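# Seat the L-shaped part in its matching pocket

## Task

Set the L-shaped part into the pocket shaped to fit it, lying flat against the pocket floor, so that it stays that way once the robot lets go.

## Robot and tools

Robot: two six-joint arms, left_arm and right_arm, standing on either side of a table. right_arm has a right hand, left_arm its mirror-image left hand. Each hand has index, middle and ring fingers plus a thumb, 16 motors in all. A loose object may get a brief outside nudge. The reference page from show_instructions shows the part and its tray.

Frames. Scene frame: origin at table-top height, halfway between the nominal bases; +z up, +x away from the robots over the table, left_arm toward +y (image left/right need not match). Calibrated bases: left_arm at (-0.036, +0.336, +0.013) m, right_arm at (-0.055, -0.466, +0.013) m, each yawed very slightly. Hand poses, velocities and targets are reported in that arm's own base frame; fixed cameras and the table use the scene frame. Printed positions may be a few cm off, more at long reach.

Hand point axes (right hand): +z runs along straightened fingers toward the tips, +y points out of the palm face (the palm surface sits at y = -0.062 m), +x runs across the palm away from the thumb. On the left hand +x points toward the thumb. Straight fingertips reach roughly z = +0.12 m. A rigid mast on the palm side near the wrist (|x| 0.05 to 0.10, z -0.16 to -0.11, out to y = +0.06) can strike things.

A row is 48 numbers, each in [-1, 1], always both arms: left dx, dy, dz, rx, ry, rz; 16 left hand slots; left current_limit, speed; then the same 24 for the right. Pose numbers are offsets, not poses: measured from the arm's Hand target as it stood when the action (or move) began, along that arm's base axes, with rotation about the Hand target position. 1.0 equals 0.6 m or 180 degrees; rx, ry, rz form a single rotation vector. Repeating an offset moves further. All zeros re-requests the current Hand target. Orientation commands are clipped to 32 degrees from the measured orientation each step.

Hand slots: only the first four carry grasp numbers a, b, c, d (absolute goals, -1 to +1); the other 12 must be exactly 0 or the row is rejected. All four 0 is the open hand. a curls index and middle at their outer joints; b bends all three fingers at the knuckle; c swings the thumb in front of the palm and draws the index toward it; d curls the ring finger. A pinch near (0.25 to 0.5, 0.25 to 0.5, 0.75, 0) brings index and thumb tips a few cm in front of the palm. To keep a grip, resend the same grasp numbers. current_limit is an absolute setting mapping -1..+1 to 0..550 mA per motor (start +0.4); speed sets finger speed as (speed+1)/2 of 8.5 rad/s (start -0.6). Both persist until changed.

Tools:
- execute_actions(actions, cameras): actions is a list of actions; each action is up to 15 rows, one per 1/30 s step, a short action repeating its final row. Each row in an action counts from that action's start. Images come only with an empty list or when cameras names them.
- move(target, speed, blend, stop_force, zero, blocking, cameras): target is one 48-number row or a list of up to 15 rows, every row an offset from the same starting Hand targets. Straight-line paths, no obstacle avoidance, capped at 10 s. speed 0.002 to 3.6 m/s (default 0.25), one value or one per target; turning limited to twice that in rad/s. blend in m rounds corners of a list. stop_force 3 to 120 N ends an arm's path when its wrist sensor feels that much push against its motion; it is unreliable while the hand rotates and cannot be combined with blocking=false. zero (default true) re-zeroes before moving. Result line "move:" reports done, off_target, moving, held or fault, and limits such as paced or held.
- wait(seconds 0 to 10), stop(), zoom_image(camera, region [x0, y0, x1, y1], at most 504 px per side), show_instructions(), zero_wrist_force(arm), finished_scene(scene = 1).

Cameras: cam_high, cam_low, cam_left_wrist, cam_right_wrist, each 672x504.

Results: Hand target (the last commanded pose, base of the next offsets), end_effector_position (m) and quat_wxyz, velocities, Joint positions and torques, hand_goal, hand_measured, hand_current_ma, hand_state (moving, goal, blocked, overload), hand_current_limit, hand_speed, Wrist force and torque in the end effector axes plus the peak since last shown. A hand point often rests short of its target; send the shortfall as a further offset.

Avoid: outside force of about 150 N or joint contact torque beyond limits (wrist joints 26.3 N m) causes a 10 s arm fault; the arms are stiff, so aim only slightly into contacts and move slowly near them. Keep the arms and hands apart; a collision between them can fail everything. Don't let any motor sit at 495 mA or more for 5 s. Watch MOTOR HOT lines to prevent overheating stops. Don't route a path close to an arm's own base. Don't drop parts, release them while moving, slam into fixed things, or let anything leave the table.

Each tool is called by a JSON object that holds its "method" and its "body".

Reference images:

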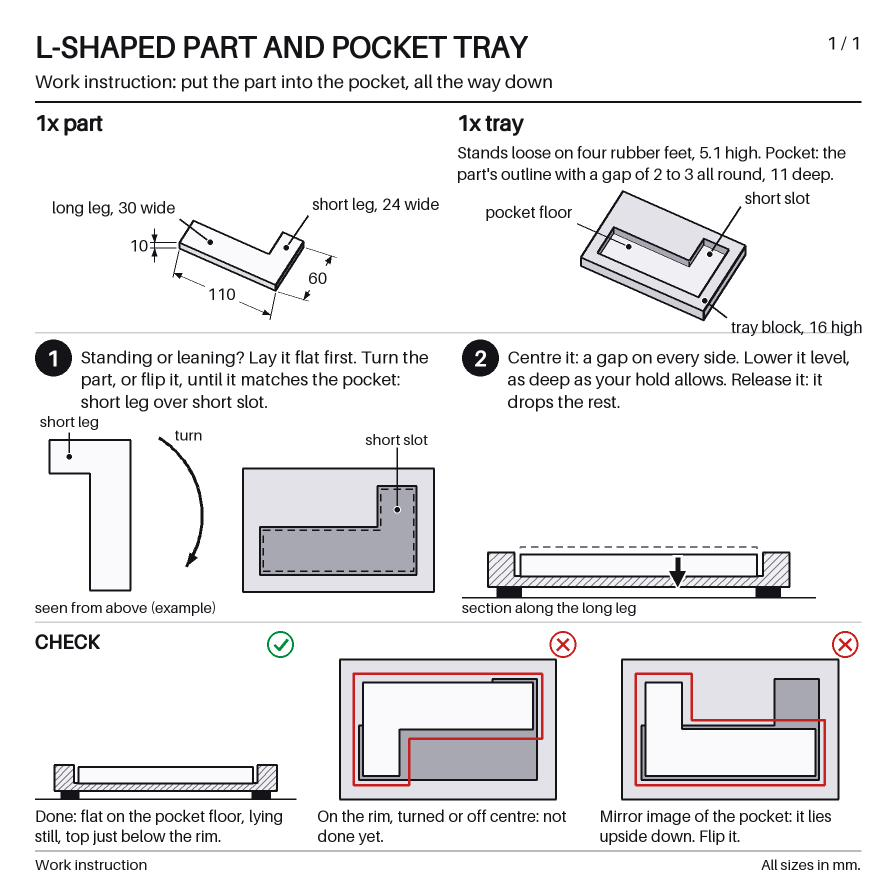

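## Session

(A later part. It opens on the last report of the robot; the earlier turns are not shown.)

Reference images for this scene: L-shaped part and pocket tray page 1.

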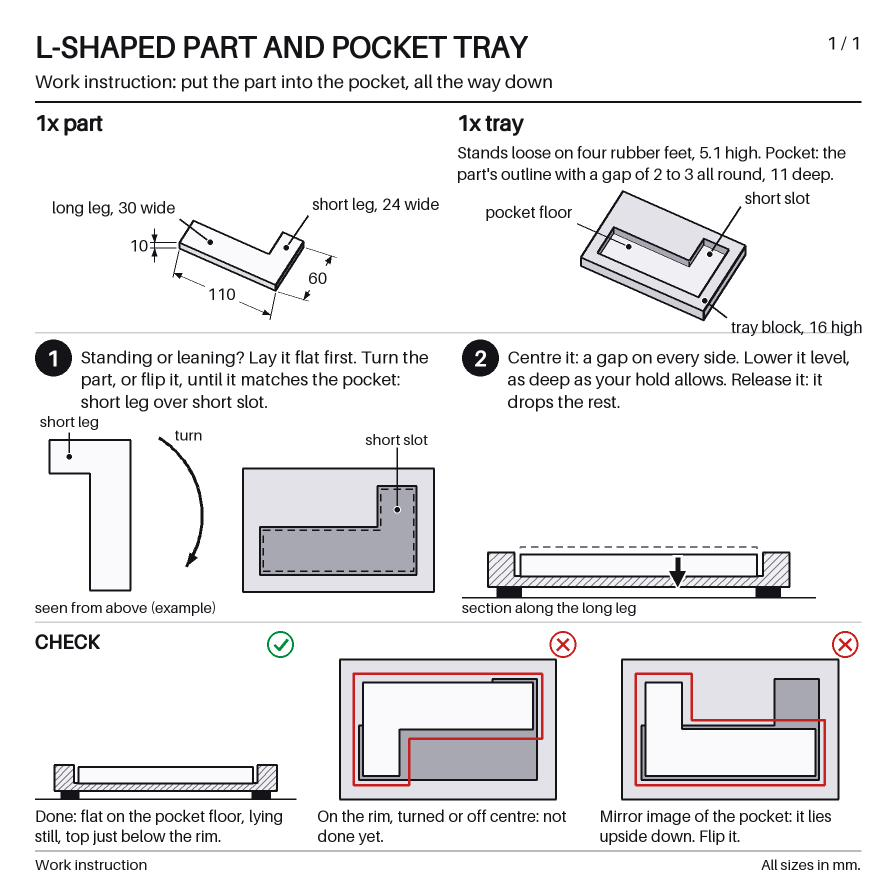

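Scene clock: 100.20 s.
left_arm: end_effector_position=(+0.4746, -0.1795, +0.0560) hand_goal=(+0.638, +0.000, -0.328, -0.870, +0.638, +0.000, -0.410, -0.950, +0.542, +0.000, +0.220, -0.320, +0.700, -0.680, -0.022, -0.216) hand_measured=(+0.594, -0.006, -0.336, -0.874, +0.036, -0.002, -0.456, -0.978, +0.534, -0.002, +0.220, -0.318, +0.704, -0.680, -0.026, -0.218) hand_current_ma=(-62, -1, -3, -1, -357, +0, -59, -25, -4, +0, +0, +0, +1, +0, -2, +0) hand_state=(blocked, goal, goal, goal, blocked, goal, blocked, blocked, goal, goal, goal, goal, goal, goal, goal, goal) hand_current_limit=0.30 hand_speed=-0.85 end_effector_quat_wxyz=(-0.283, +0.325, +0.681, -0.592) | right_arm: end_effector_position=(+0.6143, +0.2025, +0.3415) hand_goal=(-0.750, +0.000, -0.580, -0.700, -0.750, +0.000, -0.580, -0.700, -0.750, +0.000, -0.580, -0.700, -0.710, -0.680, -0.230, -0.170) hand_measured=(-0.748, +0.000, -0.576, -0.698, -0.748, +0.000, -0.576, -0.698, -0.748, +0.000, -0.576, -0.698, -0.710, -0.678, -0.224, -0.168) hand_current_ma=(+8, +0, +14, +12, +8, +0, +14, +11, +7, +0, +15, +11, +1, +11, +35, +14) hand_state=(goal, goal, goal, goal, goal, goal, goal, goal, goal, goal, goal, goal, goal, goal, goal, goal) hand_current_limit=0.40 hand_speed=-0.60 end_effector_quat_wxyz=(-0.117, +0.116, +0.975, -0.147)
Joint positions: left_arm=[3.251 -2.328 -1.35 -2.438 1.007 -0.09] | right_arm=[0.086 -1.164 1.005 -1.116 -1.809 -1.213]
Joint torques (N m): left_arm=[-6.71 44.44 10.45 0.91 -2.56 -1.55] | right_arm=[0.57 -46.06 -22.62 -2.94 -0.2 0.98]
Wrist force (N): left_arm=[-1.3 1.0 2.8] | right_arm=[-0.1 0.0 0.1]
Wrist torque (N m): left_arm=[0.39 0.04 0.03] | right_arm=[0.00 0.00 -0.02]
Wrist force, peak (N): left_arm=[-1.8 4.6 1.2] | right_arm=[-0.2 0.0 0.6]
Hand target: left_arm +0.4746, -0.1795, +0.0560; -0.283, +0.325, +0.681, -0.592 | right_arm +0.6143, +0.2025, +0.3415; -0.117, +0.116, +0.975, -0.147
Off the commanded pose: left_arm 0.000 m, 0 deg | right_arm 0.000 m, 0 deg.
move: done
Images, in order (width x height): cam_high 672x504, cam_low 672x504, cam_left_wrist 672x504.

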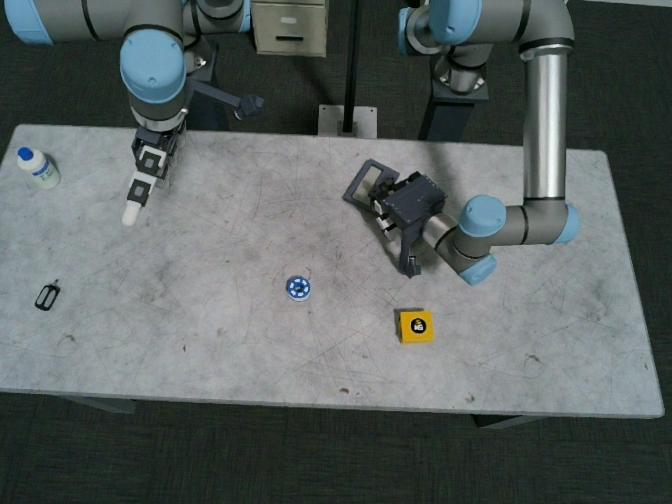

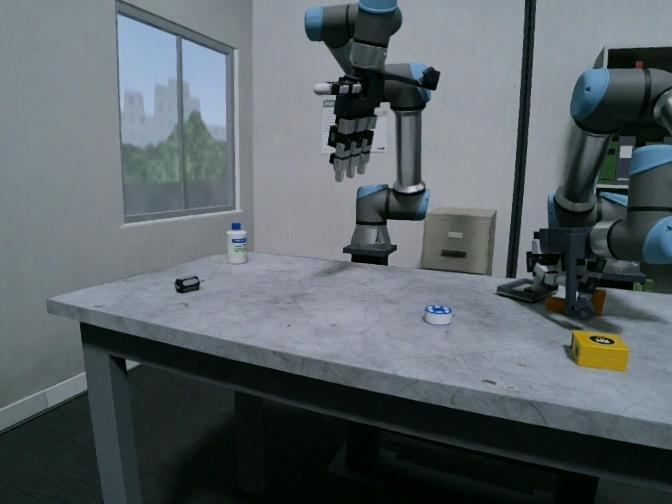

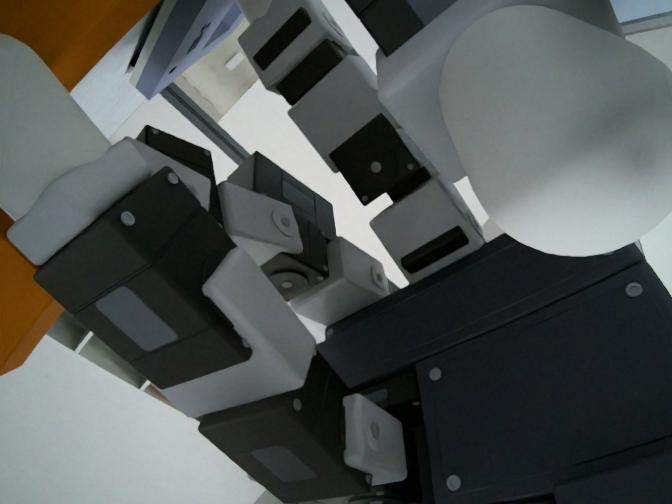

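{"method": "move", "body": {"target": [[0,0,0,0,0,0,0,0.45,0.83,0.6,0,0,0,0,0,0,0,0,0,0,0,0,0.3,-0.85,0,0,0,0,0,0,0,0,0,0,0,0,0,0,0,0,0,0,0,0,0,0,0.4,-0.6],[0.01,0.012,0.2,0,0,0,0,0.45,0.83,0.6,0,0,0,0,0,0,0,0,0,0,0,0,0.3,-0.85,0,0,0,0,0,0,0,0,0,0,0,0,0,0,0,0,0,0,0,0,0,0,0.4,-0.6],[0.0,0.15,0.3,0,0,0,0,0.45,0.83,0.6,0,0,0,0,0,0,0,0,0,0,0,0,0.3,-0.85,0,0,0,0,0,0,0,0,0,0,0,0,0,0,0,0,0,0,0,0,0,0,0.4,-0.6]], "speed": 0.15, "blend": [0,0.03,0], "cameras": ["cam_high","cam_low"]}}

{"method": "zoom_image", "body": {"camera": "cam_low", "region": [490, 240, 620, 330]}}

{"method": "zoom_image", "body": {"camera": "cam_high", "region": [340, 150, 440, 250]}}

Scene clock: 104.23 s.
left_arm: end_effector_position=(+0.4746, -0.0897, +0.2358) hand_goal=(+0.088, +0.000, -0.198, -0.790, -0.082, +0.000, -0.490, -0.950, -0.012, +0.000, +0.380, -0.130, +0.700, -0.680, -0.022, -0.136) hand_measured=(+0.100, -0.002, -0.200, -0.792, -0.068, -0.002, -0.486, -0.952, -0.004, -0.002, +0.374, -0.134, +0.702, -0.680, -0.026, -0.138) hand_current_ma=(+6, +0, -1, -1, +9, +0, +1, +0, +4, +0, -2, -1, +0, +0, -1, -1) hand_state=(goal, goal, goal, goal, goal, goal, goal, goal, goal, goal, goal, goal, goal, goal, goal, goal) hand_current_limit=0.30 hand_speed=-0.85 end_effector_quat_wxyz=(-0.282, +0.325, +0.681, -0.592) | right_arm: end_effector_position=(+0.6143, +0.2025, +0.3415) hand_goal=(-0.750, +0.000, -0.580, -0.700, -0.750, +0.000, -0.580, -0.700, -0.750, +0.000, -0.580, -0.700, -0.710, -0.680, -0.230, -0.170) hand_measured=(-0.748, +0.000, -0.576, -0.698, -0.748, +0.000, -0.576, -0.698, -0.748, +0.000, -0.576, -0.698, -0.710, -0.678, -0.224, -0.168) hand_current_ma=(+8, +0, +14, +12, +8, +0, +14, +11, +7, +0, +15, +11, +1, +11, +35, +14) hand_state=(goal, goal, goal, goal, goal, goal, goal, goal, goal, goal, goal, goal, goal, goal, goal, goal) hand_current_limit=0.40 hand_speed=-0.60 end_effector_quat_wxyz=(-0.117, +0.116, +0.975, -0.147)
Joint positions: left_arm=[3.389 -2.173 -1.128 -2.828 1.142 -0.065] | right_arm=[0.086 -1.164 1.005 -1.116 -1.809 -1.213]
Joint torques (N m): left_arm=[9.01 55.46 30.15 -3.27 2.82 1.16] | right_arm=[0.04 -46.63 -22.97 -3.03 -0.15 1.07]
Wrist force (N): left_arm=[-1.8 4.2 1.1] | right_arm=[0.1 0.1 -0.1]
Wrist torque (N m): left_arm=[0.11 0.03 -0.23] | right_arm=[0.03 -0.01 0.01]
Wrist force, peak (N): left_arm=[-1.7 5.4 1.5] | right_arm=[-0.6 -0.1 0.2]
Hand target: left_arm +0.4746, -0.0895, +0.2360; -0.283, +0.325, +0.681, -0.592 | right_arm +0.6143, +0.2025, +0.3415; -0.117, +0.116, +0.975, -0.147
Off the commanded pose: left_arm 0.000 m, 0 deg | right_arm 0.000 m, 0 deg.
move: done
Images, in order (width x height): cam_high 672x504, cam_low 672x504.

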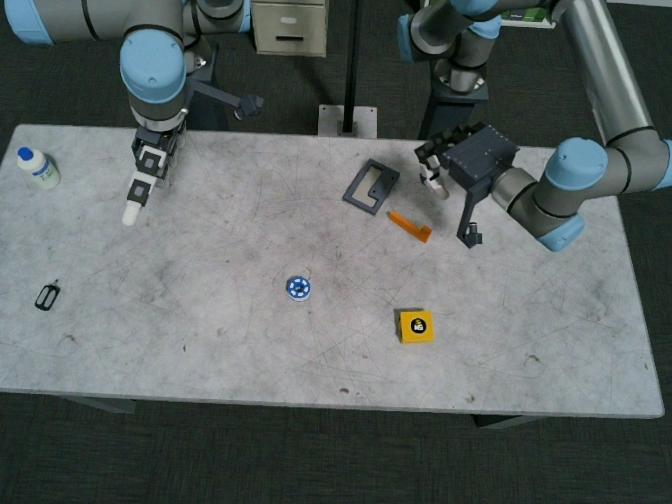

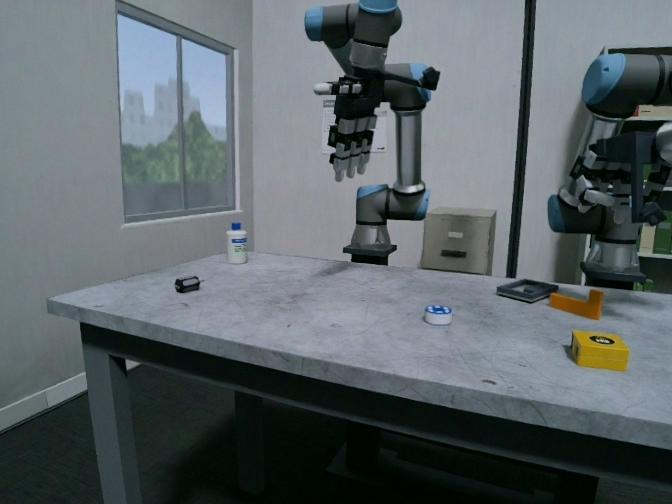

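Scaled by 3.877 from the camera's 672x504 image, which has a finer 960x720 frame.

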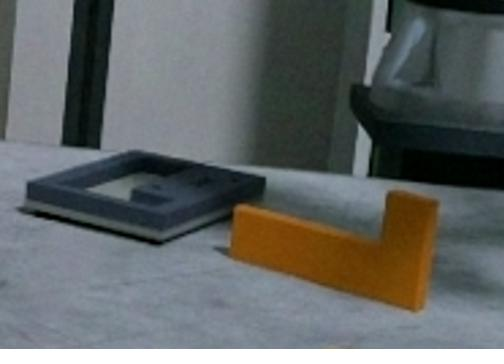

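Scaled by 5.040 from the camera's 672x504 image, which has a finer 960x720 frame.

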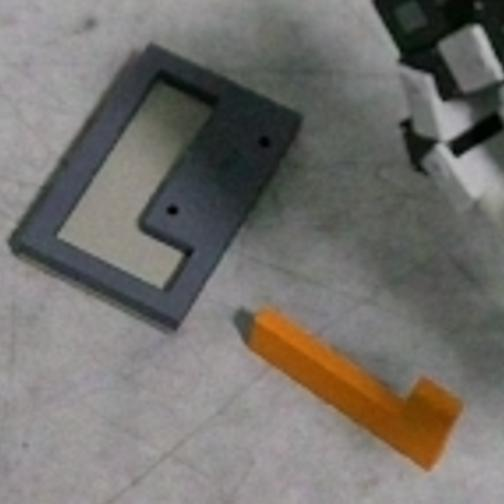

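{"method": "zoom_image", "body": {"camera": "cam_high", "region": [380, 200, 440, 250]}}

{"method": "zoom_image", "body": {"camera": "cam_low", "region": [540, 280, 615, 330]}}

Scaled by 8.400 from the camera's 672x504 image, which has a finer 960x720 frame.

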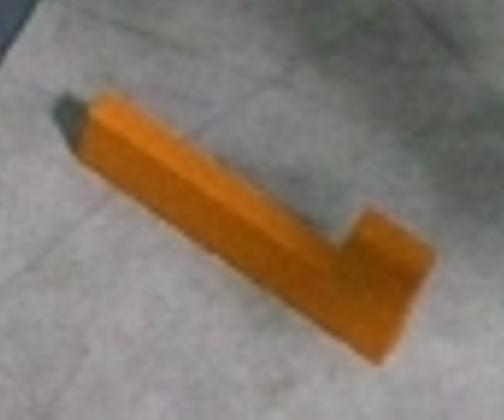

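Scaled by 6.720 from the camera's 672x504 image, which has a finer 960x720 frame.

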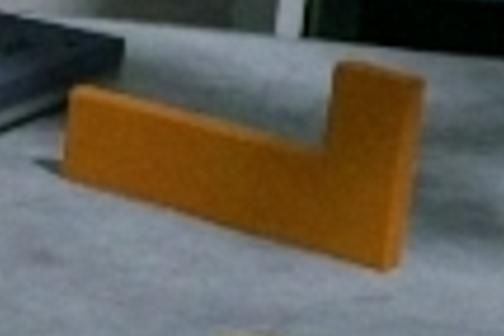

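{"method": "move", "body": {"target": [0.0975,-0.09,-0.15,-0.0629,-0.0018,0.0822,0,0.45,0.75,0.6,0,0,0,0,0,0,0,0,0,0,0,0,0.3,-0.7,0,0,0,0,0,0,0,0,0,0,0,0,0,0,0,0,0,0,0,0,0,0,0.4,-0.6], "speed": 0.15, "cameras": ["cam_high","cam_low","cam_left_wrist"]}}

{"method": "zoom_image", "body": {"camera": "cam_low", "region": [520, 220, 640, 330]}}

{"method": "zoom_image", "body": {"camera": "cam_high", "region": [370, 160, 470, 260]}}

Scene clock: 111.60 s.
left_arm: end_effector_position=(+0.5330, -0.1434, +0.1461) hand_goal=(+0.060, +0.000, -0.242, -0.790, -0.082, +0.000, -0.490, -0.926, +0.008, +0.000, +0.380, -0.130, +0.564, -0.680, -0.042, -0.148) hand_measured=(+0.072, -0.002, -0.238, -0.792, -0.068, -0.002, -0.486, -0.928, +0.010, -0.002, +0.374, -0.134, +0.566, -0.680, -0.042, -0.146) hand_current_ma=(+6, +0, +1, -1, +9, +0, +1, -1, +0, +0, -2, -1, +0, +0, +0, +0) hand_state=(goal, goal, goal, goal, goal, goal, goal, goal, goal, goal, goal, goal, goal, goal, goal, goal) hand_current_limit=0.30 hand_speed=-0.70 end_effector_quat_wxyz=(-0.169, +0.263, +0.657, -0.686) | right_arm: end_effector_position=(+0.6143, +0.2025, +0.3415) hand_goal=(-0.750, +0.000, -0.580, -0.700, -0.750, +0.000, -0.580, -0.700, -0.750, +0.000, -0.580, -0.700, -0.710, -0.680, -0.230, -0.170) hand_measured=(-0.748, +0.000, -0.576, -0.698, -0.748, +0.000, -0.576, -0.698, -0.748, +0.000, -0.576, -0.698, -0.710, -0.678, -0.224, -0.168) hand_current_ma=(+8, +0, +14, +12, +8, +0, +14, +11, +7, +0, +15, +11, +1, +11, +35, +14) hand_state=(goal, goal, goal, goal, goal, goal, goal, goal, goal, goal, goal, goal, goal, goal, goal, goal) hand_current_limit=0.40 hand_speed=-0.60 end_effector_quat_wxyz=(-0.117, +0.116, +0.975, -0.147)
Joint positions: left_arm=[3.395 -2.337 -1.156 -2.788 0.875 0.138] | right_arm=[0.086 -1.164 1.005 -1.116 -1.809 -1.213]
Joint torques (N m): left_arm=[-11.02 45.02 27.93 -3.14 -2.67 1.28] | right_arm=[0.36 -46.84 -23.37 -2.99 -0.17 1.13]
Wrist force (N): left_arm=[-1.2 4.4 1.1] | right_arm=[0.1 0.1 0.3]
Wrist torque (N m): left_arm=[0.07 -0.05 -0.22] | right_arm=[-0.02 -0.03 0.01]
Wrist force, peak (N): left_arm=[-1.4 4.9 1.0] | right_arm=[0.0 -0.5 0.4]
Hand target: left_arm +0.5331, -0.1435, +0.1460; -0.169, +0.263, +0.657, -0.686 | right_arm +0.6143, +0.2025, +0.3415; -0.117, +0.116, +0.975, -0.147
Off the commanded pose: left_arm 0.000 m, 0 deg | right_arm 0.000 m, 0 deg.
move: done
Images, in order (width x height): cam_high 672x504, cam_low 672x504, cam_left_wrist 672x504.

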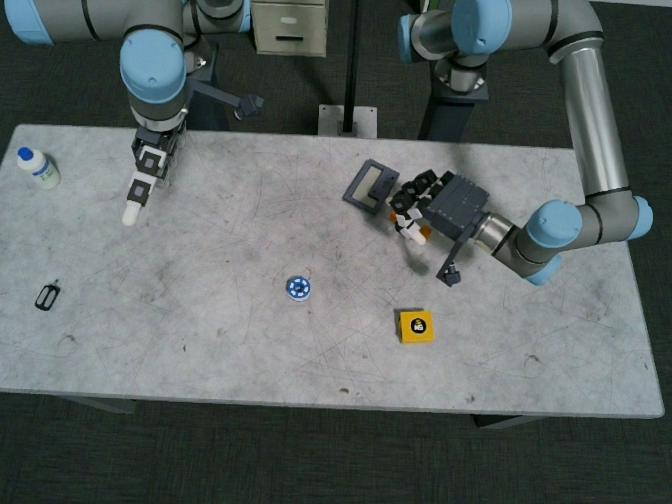

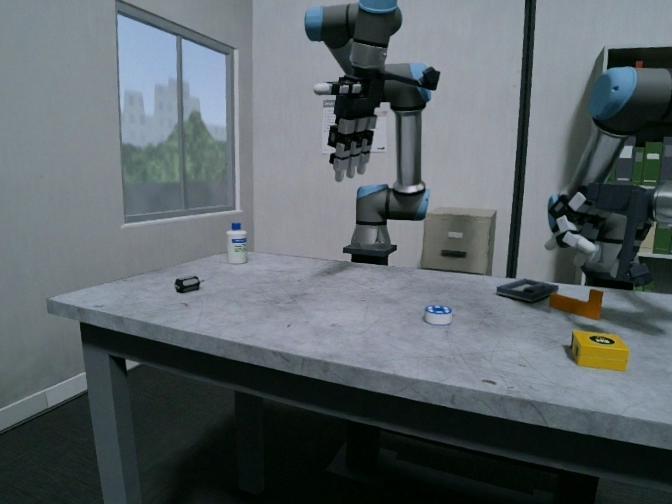

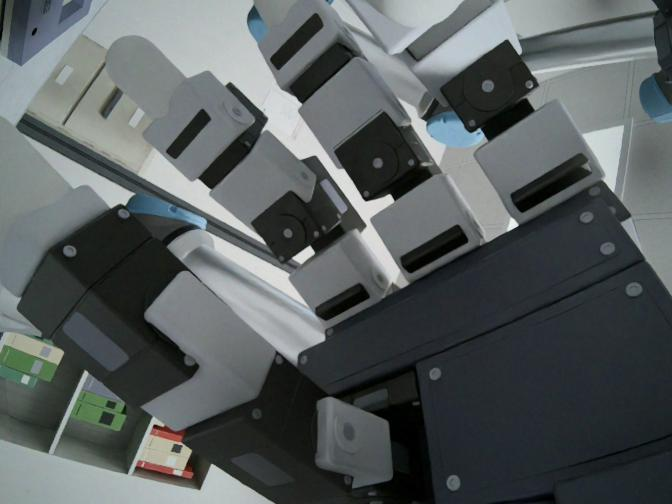

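Scaled by 4.200 from the camera's 672x504 image, which has a finer 960x720 frame.

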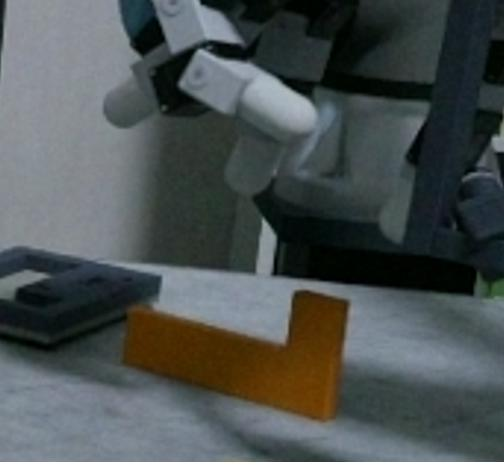

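Scaled by 5.040 from the camera's 672x504 image, which has a finer 960x720 frame.

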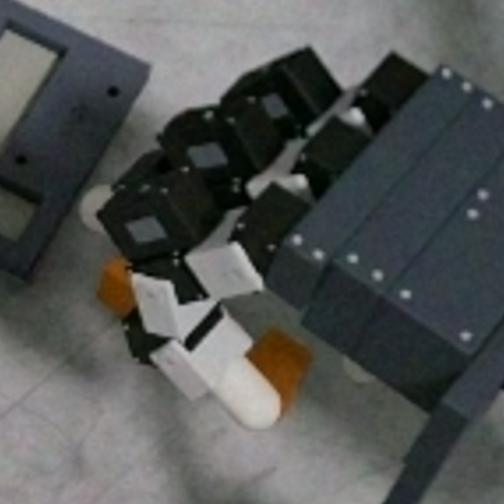

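{"method": "move", "body": {"target": [[-0.0233,-0.0152,0,0,0,0,0,0.45,0.75,0.6,0,0,0,0,0,0,0,0,0,0,0,0,0.3,-0.7,0,0,0,0,0,0,0,0,0,0,0,0,0,0,0,0,0,0,0,0,0,0,0.4,-0.6],[-0.0233,-0.0152,-0.0667,0,0,0,0,0.45,0.75,0.6,0,0,0,0,0,0,0,0,0,0,0,0,0.3,-0.7,0,0,0,0,0,0,0,0,0,0,0,0,0,0,0,0,0,0,0,0,0,0,0.4,-0.6]], "speed": 0.06, "stop_force": 5, "cameras": ["cam_high","cam_low","cam_left_wrist"]}}

{"method": "zoom_image", "body": {"camera": "cam_low", "region": [520, 220, 640, 330]}}

{"method": "zoom_image", "body": {"camera": "cam_high", "region": [380, 180, 460, 260]}}

{"method": "zoom_image", "body": {"camera": "cam_left_wrist", "region": [0, 0, 336, 330]}}

Scene clock: 115.73 s.
left_arm: end_effector_position=(+0.5191, -0.1526, +0.1060) hand_goal=(+0.060, +0.000, -0.242, -0.790, -0.082, +0.000, -0.490, -0.926, +0.008, +0.000, +0.380, -0.130, +0.564, -0.680, -0.042, -0.148) hand_measured=(+0.072, -0.002, -0.238, -0.792, -0.068, -0.002, -0.486, -0.928, +0.010, -0.002, +0.374, -0.134, +0.566, -0.680, -0.042, -0.146) hand_current_ma=(+6, +0, +1, -1, +9, +0, +1, -1, +0, +0, -2, -1, +0, +0, +0, +0) hand_state=(goal, goal, goal, goal, goal, goal, goal, goal, goal, goal, goal, goal, goal, goal, goal, goal) hand_current_limit=0.30 hand_speed=-0.70 end_effector_quat_wxyz=(-0.169, +0.263, +0.657, -0.686) | right_arm: end_effector_position=(+0.6143, +0.2025, +0.3415) hand_goal=(-0.750, +0.000, -0.580, -0.700, -0.750, +0.000, -0.580, -0.700, -0.750, +0.000, -0.580, -0.700, -0.710, -0.680, -0.230, -0.170) hand_measured=(-0.748, +0.000, -0.576, -0.698, -0.748, +0.000, -0.576, -0.698, -0.748, +0.000, -0.576, -0.698, -0.710, -0.678, -0.224, -0.168) hand_current_ma=(+8, +0, +14, +12, +8, +0, +14, +11, +7, +0, +15, +11, +1, +11, +35, +14) hand_state=(goal, goal, goal, goal, goal, goal, goal, goal, goal, goal, goal, goal, goal, goal, goal, goal) hand_current_limit=0.40 hand_speed=-0.60 end_effector_quat_wxyz=(-0.117, +0.116, +0.975, -0.147)
Joint positions: left_arm=[3.386 -2.343 -1.257 -2.682 0.866 0.138] | right_arm=[0.086 -1.164 1.005 -1.116 -1.809 -1.213]
Joint torques (N m): left_arm=[-10.6 45.54 9.31 0.7 -2.76 -1.37] | right_arm=[0.27 -47.43 -23.73 -2.9 -0.2 1.21]
Wrist force (N): left_arm=[-1.3 4.2 0.8] | right_arm=[-0.4 -0.1 -0.1]
Wrist torque (N m): left_arm=[0.08 -0.03 -0.22] | right_arm=[0.00 0.05 -0.04]
Wrist force, peak (N): left_arm=[-1.0 4.7 1.0] | right_arm=[0.4 -0.7 0.0]
Hand target: left_arm +0.5191, -0.1526, +0.1060; -0.169, +0.263, +0.657, -0.686 | right_arm +0.6143, +0.2025, +0.3415; -0.117, +0.116, +0.975, -0.147
Off the commanded pose: left_arm 0.000 m, 0 deg | right_arm 0.000 m, 0 deg.
move: done
Images, in order (width x height): cam_high 672x504, cam_low 672x504, cam_left_wrist 672x504.

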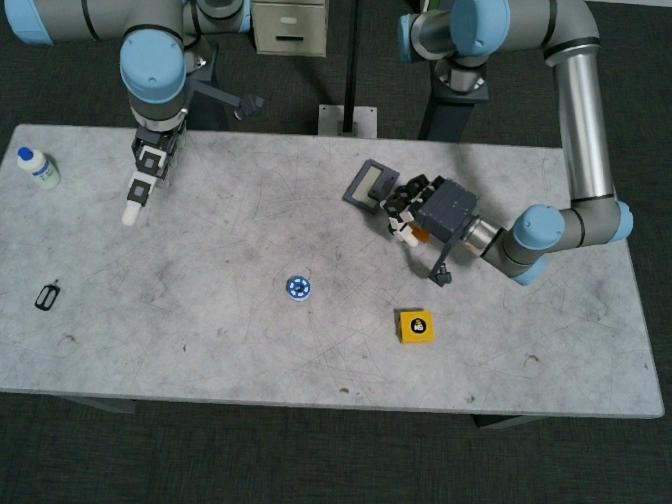

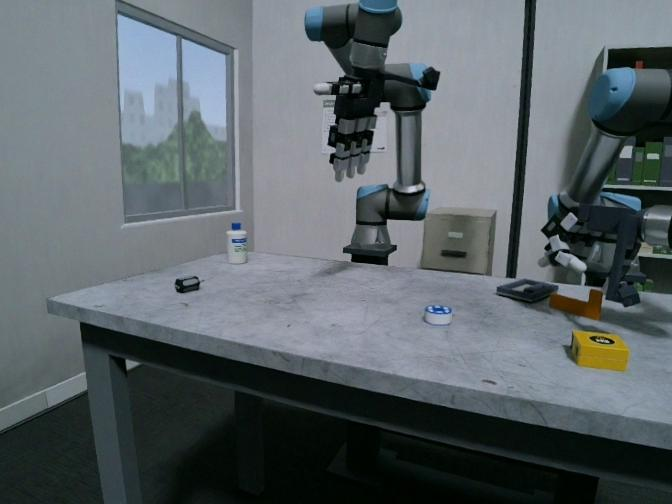

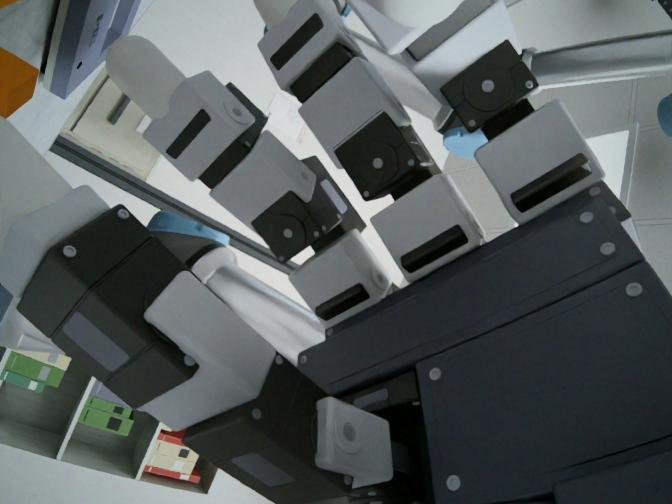

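Scaled by 4.200 from the camera's 672x504 image, which has a finer 960x720 frame.

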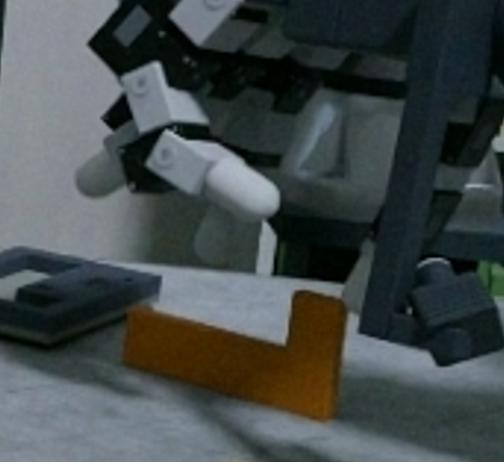

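Scaled by 6.300 from the camera's 672x504 image, which has a finer 960x720 frame.

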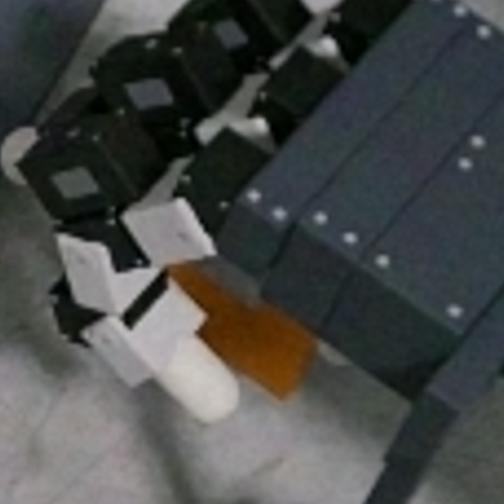

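Scaled by 1.500 from the camera's 672x504 image, which has a finer 960x720 frame.

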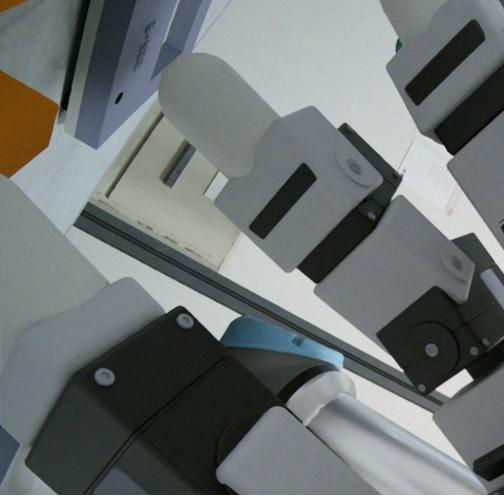

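{"method": "move", "body": {"target": [[-0.0053,0.004,0,0,0,0,0,0.45,0.75,0.6,0,0,0,0,0,0,0,0,0,0,0,0,0.3,-0.7,0,0,0,0,0,0,0,0,0,0,0,0,0,0,0,0,0,0,0,0,0,0,0.4,-0.6],[-0.0053,0.004,-0.0333,0,0,0,0,0.45,0.75,0.6,0,0,0,0,0,0,0,0,0,0,0,0,0.3,-0.7,0,0,0,0,0,0,0,0,0,0,0,0,0,0,0,0,0,0,0,0,0,0,0.4,-0.6]], "speed": 0.04, "stop_force": 4, "cameras": ["cam_high","cam_low","cam_left_wrist"]}}

{"method": "zoom_image", "body": {"camera": "cam_low", "region": [520, 220, 640, 330]}}

{"method": "zoom_image", "body": {"camera": "cam_high", "region": [380, 180, 460, 260]}}

{"method": "zoom_image", "body": {"camera": "cam_left_wrist", "region": [0, 0, 336, 330]}}

Scene clock: 118.20 s.
left_arm: end_effector_position=(+0.5159, -0.1502, +0.0860) hand_goal=(+0.060, +0.000, -0.242, -0.790, -0.082, +0.000, -0.490, -0.926, +0.008, +0.000, +0.380, -0.130, +0.564, -0.680, -0.042, -0.148) hand_measured=(+0.072, -0.002, -0.238, -0.792, -0.068, -0.002, -0.486, -0.928, +0.010, -0.002, +0.374, -0.134, +0.566, -0.680, -0.042, -0.146) hand_current_ma=(+6, +0, +1, -1, +9, +0, +1, -1, +0, +0, -2, -1, +0, +0, +0, +0) hand_state=(goal, goal, goal, goal, goal, goal, goal, goal, goal, goal, goal, goal, goal, goal, goal, goal) hand_current_limit=0.30 hand_speed=-0.70 end_effector_quat_wxyz=(-0.169, +0.263, +0.657, -0.686) | right_arm: end_effector_position=(+0.6143, +0.2025, +0.3415) hand_goal=(-0.750, +0.000, -0.580, -0.700, -0.750, +0.000, -0.580, -0.700, -0.750, +0.000, -0.580, -0.700, -0.710, -0.680, -0.230, -0.170) hand_measured=(-0.748, +0.000, -0.576, -0.698, -0.748, +0.000, -0.576, -0.698, -0.748, +0.000, -0.576, -0.698, -0.710, -0.678, -0.224, -0.168) hand_current_ma=(+8, +0, +14, +12, +8, +0, +14, +11, +7, +0, +15, +11, +1, +11, +35, +14) hand_state=(goal, goal, goal, goal, goal, goal, goal, goal, goal, goal, goal, goal, goal, goal, goal, goal) hand_current_limit=0.40 hand_speed=-0.60 end_effector_quat_wxyz=(-0.117, +0.116, +0.975, -0.147)
Joint positions: left_arm=[3.391 -2.359 -1.285 -2.638 0.871 0.138] | right_arm=[0.086 -1.164 1.005 -1.116 -1.809 -1.213]
Joint torques (N m): left_arm=[8.52 46.33 7.65 0.58 2.47 -1.2] | right_arm=[-0.02 -48.2 -23.62 -2.94 -0.23 1.22]
Wrist force (N): left_arm=[-0.9 4.3 1.1] | right_arm=[0.2 -0.2 0.1]
Wrist torque (N m): left_arm=[0.10 -0.06 -0.19] | right_arm=[-0.04 -0.04 0.01]
Wrist force, peak (N): left_arm=[-1.3 4.5 1.0] | right_arm=[0.0 -0.6 0.1]
Hand target: left_arm +0.5159, -0.1502, +0.0860; -0.169, +0.263, +0.657, -0.686 | right_arm +0.6143, +0.2025, +0.3415; -0.117, +0.116, +0.975, -0.147
Off the commanded pose: left_arm 0.000 m, 0 deg | right_arm 0.000 m, 0 deg.
move: done
Images, in order (width x height): cam_high 672x504, cam_low 672x504, cam_left_wrist 672x504.

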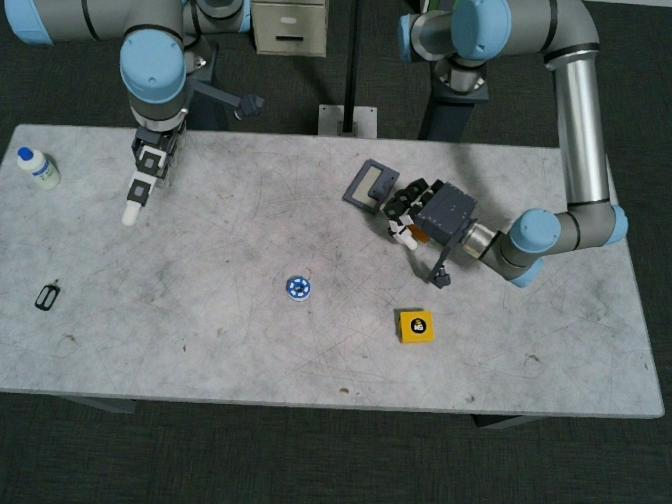

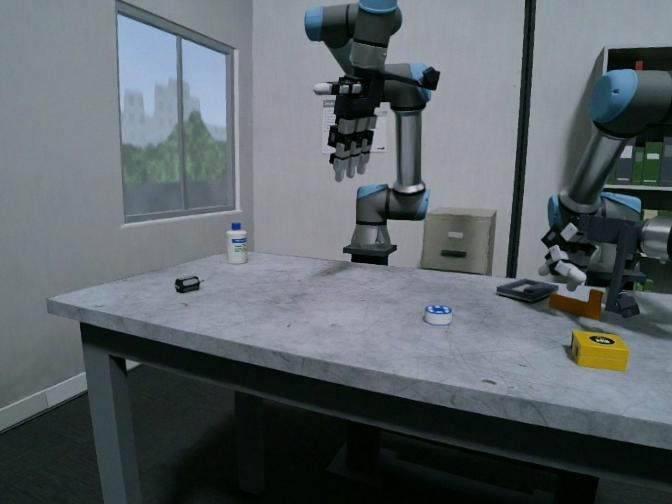

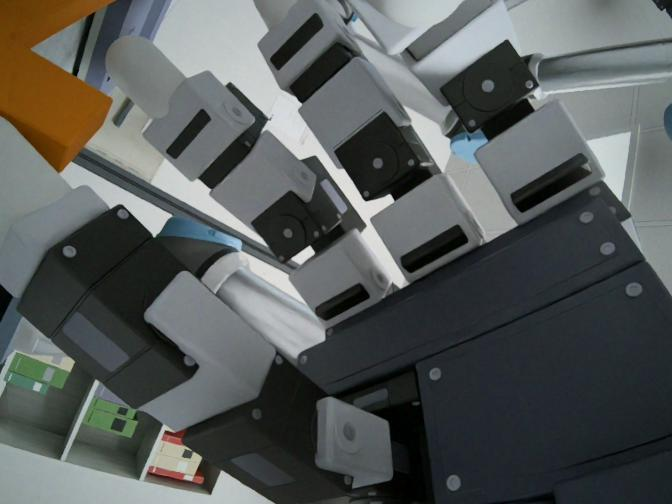

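Scaled by 4.200 from the camera's 672x504 image, which has a finer 960x720 frame.

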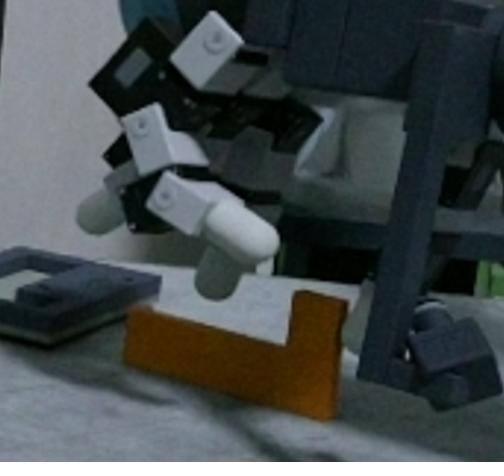

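Scaled by 6.300 from the camera's 672x504 image, which has a finer 960x720 frame.

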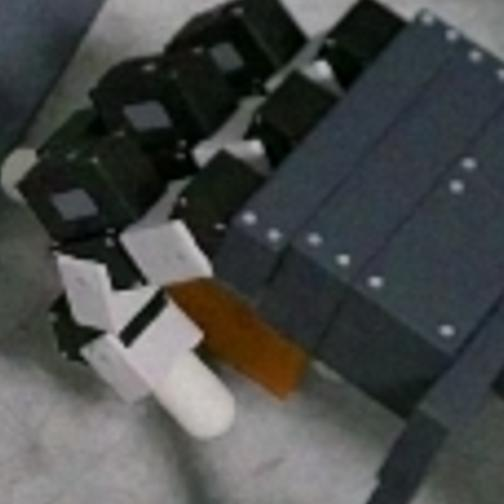

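Scaled by 1.500 from the camera's 672x504 image, which has a finer 960x720 frame.

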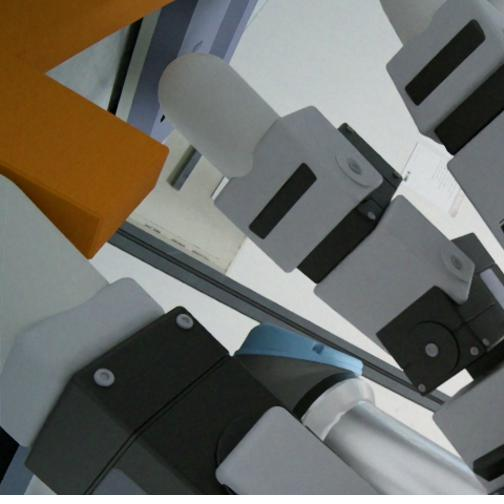

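{"method": "move", "body": {"target": [0,0,0,0,0,0,0,0.65,0.75,0.6,0,0,0,0,0,0,0,0,0,0,0,0,0.0,-0.85,0,0,0,0,0,0,0,0,0,0,0,0,0,0,0,0,0,0,0,0,0,0,0.4,-0.6], "speed": 0.05, "cameras": ["cam_high","cam_low","cam_left_wrist"]}}

{"method": "zoom_image", "body": {"camera": "cam_low", "region": [520, 220, 640, 330]}}

{"method": "zoom_image", "body": {"camera": "cam_left_wrist", "region": [0, 0, 336, 330]}}

Scene clock: 119.53 s.
left_arm: end_effector_position=(+0.5159, -0.1502, +0.0860) hand_goal=(+0.330, +0.000, -0.302, -0.830, +0.268, +0.000, -0.450, -0.926, +0.308, +0.000, +0.380, -0.170, +0.564, -0.680, -0.042, -0.188) hand_measured=(+0.330, -0.002, -0.300, -0.828, +0.270, -0.002, -0.452, -0.928, +0.306, -0.002, +0.374, -0.168, +0.566, -0.680, -0.042, -0.186) hand_current_ma=(+0, +0, +1, +1, +0, +0, +0, -1, +0, +0, -2, +0, +0, +0, +0, +0) hand_state=(goal, goal, goal, goal, goal, goal, goal, goal, goal, goal, goal, goal, goal, goal, goal, goal) hand_current_limit=0.00 hand_speed=-0.85 end_effector_quat_wxyz=(-0.169, +0.263, +0.657, -0.686) | right_arm: end_effector_position=(+0.6143, +0.2025, +0.3415) hand_goal=(-0.750, +0.000, -0.580, -0.700, -0.750, +0.000, -0.580, -0.700, -0.750, +0.000, -0.580, -0.700, -0.710, -0.680, -0.230, -0.170) hand_measured=(-0.748, +0.000, -0.576, -0.698, -0.748, +0.000, -0.576, -0.698, -0.748, +0.000, -0.576, -0.698, -0.710, -0.678, -0.224, -0.168) hand_current_ma=(+8, +0, +14, +12, +8, +0, +14, +11, +7, +0, +15, +11, +1, +11, +35, +14) hand_state=(goal, goal, goal, goal, goal, goal, goal, goal, goal, goal, goal, goal, goal, goal, goal, goal) hand_current_limit=0.40 hand_speed=-0.60 end_effector_quat_wxyz=(-0.117, +0.116, +0.975, -0.147)
Joint positions: left_arm=[3.391 -2.359 -1.285 -2.638 0.871 0.138] | right_arm=[0.086 -1.164 1.005 -1.116 -1.809 -1.213]
Joint torques (N m): left_arm=[9.02 47.52 8.87 0.24 1.52 -1.19] | right_arm=[0.4 -47.91 -23.85 -2.8 -0.15 1.28]
Wrist force (N): left_arm=[-1.1 4.2 0.9] | right_arm=[-0.4 -0.3 -0.1]
Wrist torque (N m): left_arm=[0.15 -0.05 -0.20] | right_arm=[-0.02 0.05 -0.04]
Wrist force, peak (N): left_arm=[-0.9 4.6 1.0] | right_arm=[-0.6 -0.1 0.4]
Hand target: left_arm +0.5159, -0.1502, +0.0860; -0.169, +0.263, +0.657, -0.686 | right_arm +0.6143, +0.2025, +0.3415; -0.117, +0.116, +0.975, -0.147
Off the commanded pose: left_arm 0.000 m, 0 deg | right_arm 0.000 m, 0 deg.
move: done
Images, in order (width x height): cam_high 672x504, cam_low 672x504, cam_left_wrist 672x504.

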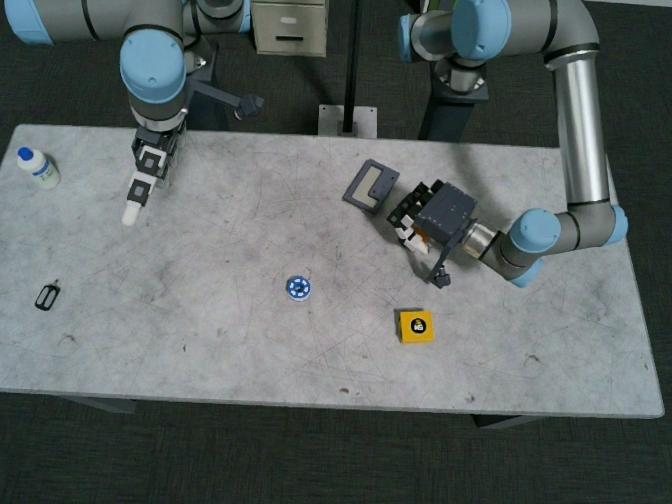

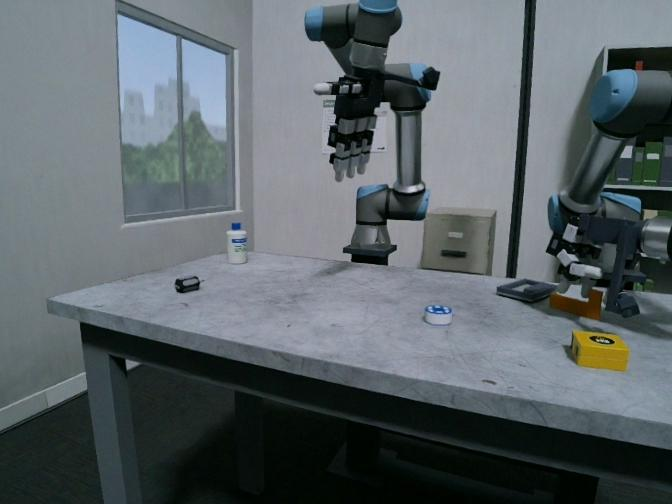

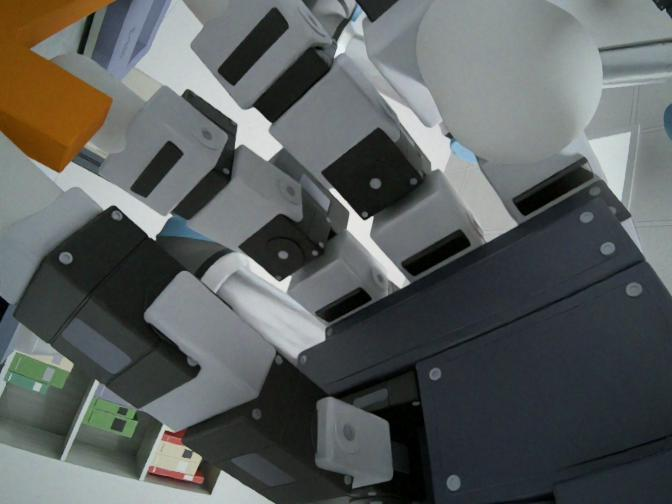

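Scaled by 4.200 from the camera's 672x504 image, which has a finer 960x720 frame.

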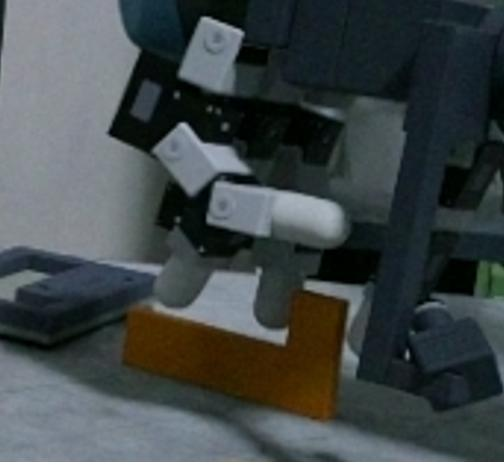

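Scaled by 1.500 from the camera's 672x504 image, which has a finer 960x720 frame.

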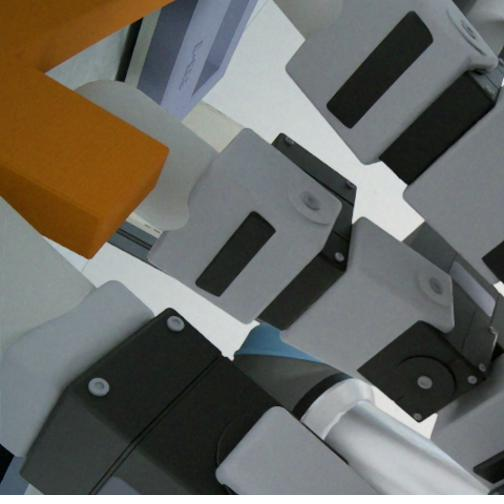

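{"method": "move", "body": {"target": [0,0,0,0,0,0,0,0.71,0.75,0.6,0,0,0,0,0,0,0,0,0,0,0,0,0.0,-0.85,0,0,0,0,0,0,0,0,0,0,0,0,0,0,0,0,0,0,0,0,0,0,0.4,-0.6], "speed": 0.05, "cameras": ["cam_low","cam_left_wrist"]}}

{"method": "zoom_image", "body": {"camera": "cam_low", "region": [520, 220, 640, 330]}}

{"method": "zoom_image", "body": {"camera": "cam_left_wrist", "region": [0, 0, 336, 330]}}

Scene clock: 120.27 s.
left_arm: end_effector_position=(+0.5159, -0.1502, +0.0860) hand_goal=(+0.410, +0.000, -0.320, -0.842, +0.372, +0.000, -0.438, -0.926, +0.398, +0.000, +0.380, -0.182, +0.564, -0.680, -0.042, -0.200) hand_measured=(+0.408, -0.002, -0.318, -0.840, +0.372, -0.002, -0.440, -0.928, +0.396, -0.002, +0.374, -0.180, +0.566, -0.680, -0.042, -0.198) hand_current_ma=(-1, +0, +0, +0, +0, +0, +0, -1, -1, +0, -2, +0, +0, +0, +0, +0) hand_state=(goal, goal, goal, goal, goal, goal, goal, goal, goal, goal, goal, goal, goal, goal, goal, goal) hand_current_limit=0.00 hand_speed=-0.85 end_effector_quat_wxyz=(-0.169, +0.263, +0.657, -0.686) | right_arm: end_effector_position=(+0.6143, +0.2025, +0.3415) hand_goal=(-0.750, +0.000, -0.580, -0.700, -0.750, +0.000, -0.580, -0.700, -0.750, +0.000, -0.580, -0.700, -0.710, -0.680, -0.230, -0.170) hand_measured=(-0.748, +0.000, -0.576, -0.698, -0.748, +0.000, -0.576, -0.698, -0.748, +0.000, -0.576, -0.698, -0.710, -0.678, -0.224, -0.168) hand_current_ma=(+8, +0, +14, +12, +8, +0, +14, +11, +7, +0, +15, +11, +1, +11, +35, +14) hand_state=(goal, goal, goal, goal, goal, goal, goal, goal, goal, goal, goal, goal, goal, goal, goal, goal) hand_current_limit=0.40 hand_speed=-0.60 end_effector_quat_wxyz=(-0.117, +0.116, +0.975, -0.147)
Joint positions: left_arm=[3.391 -2.359 -1.285 -2.638 0.871 0.138] | right_arm=[0.086 -1.164 1.005 -1.116 -1.809 -1.213]
Joint torques (N m): left_arm=[7.77 45.49 9.25 0.65 1.25 -1.49] | right_arm=[0.96 -47.8 -23.5 -2.86 -0.09 1.26]
Wrist force (N): left_arm=[-1.2 4.3 1.1] | right_arm=[-0.1 -0.3 0.0]
Wrist torque (N m): left_arm=[0.19 -0.04 -0.22] | right_arm=[-0.04 0.00 -0.01]
Wrist force, peak (N): left_arm=[-1.1 4.4 1.4] | right_arm=[-0.2 -0.3 0.4]
Hand target: left_arm +0.5159, -0.1502, +0.0860; -0.169, +0.263, +0.657, -0.686 | right_arm +0.6143, +0.2025, +0.3415; -0.117, +0.116, +0.975, -0.147
Off the commanded pose: left_arm 0.000 m, 0 deg | right_arm 0.000 m, 0 deg.
move: done
Images, in order (width x height): cam_low 672x504, cam_left_wrist 672x504.

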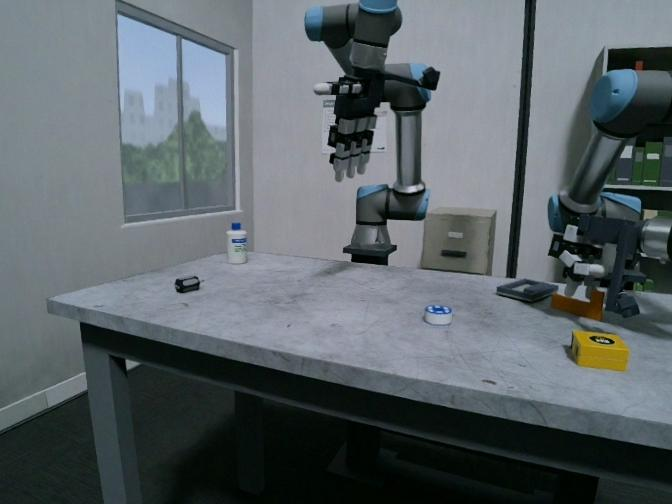

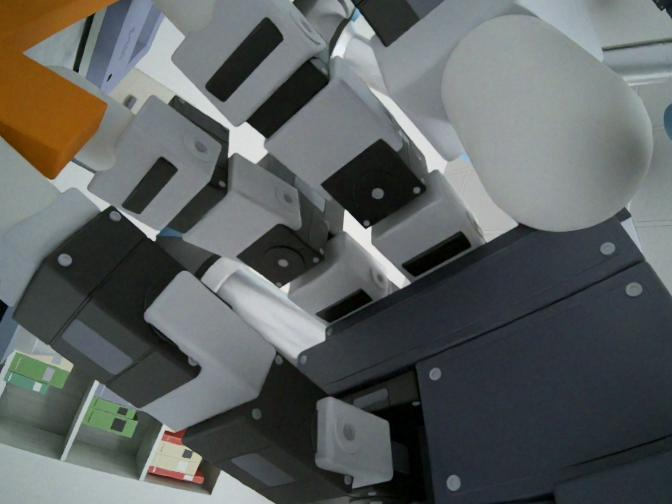

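Scaled by 4.200 from the camera's 672x504 image, which has a finer 960x720 frame.

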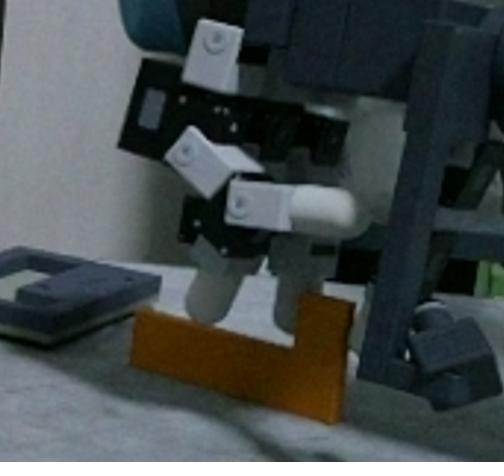

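Scaled by 1.500 from the camera's 672x504 image, which has a finer 960x720 frame.

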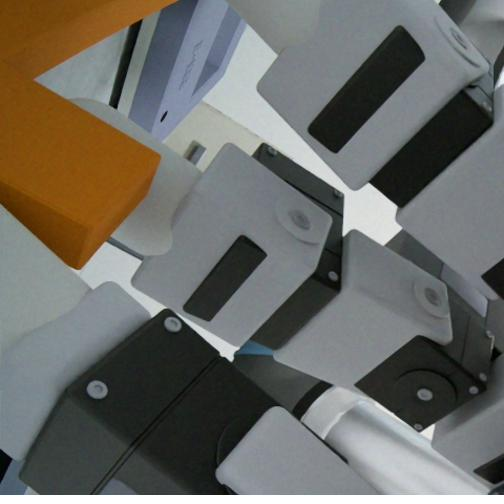

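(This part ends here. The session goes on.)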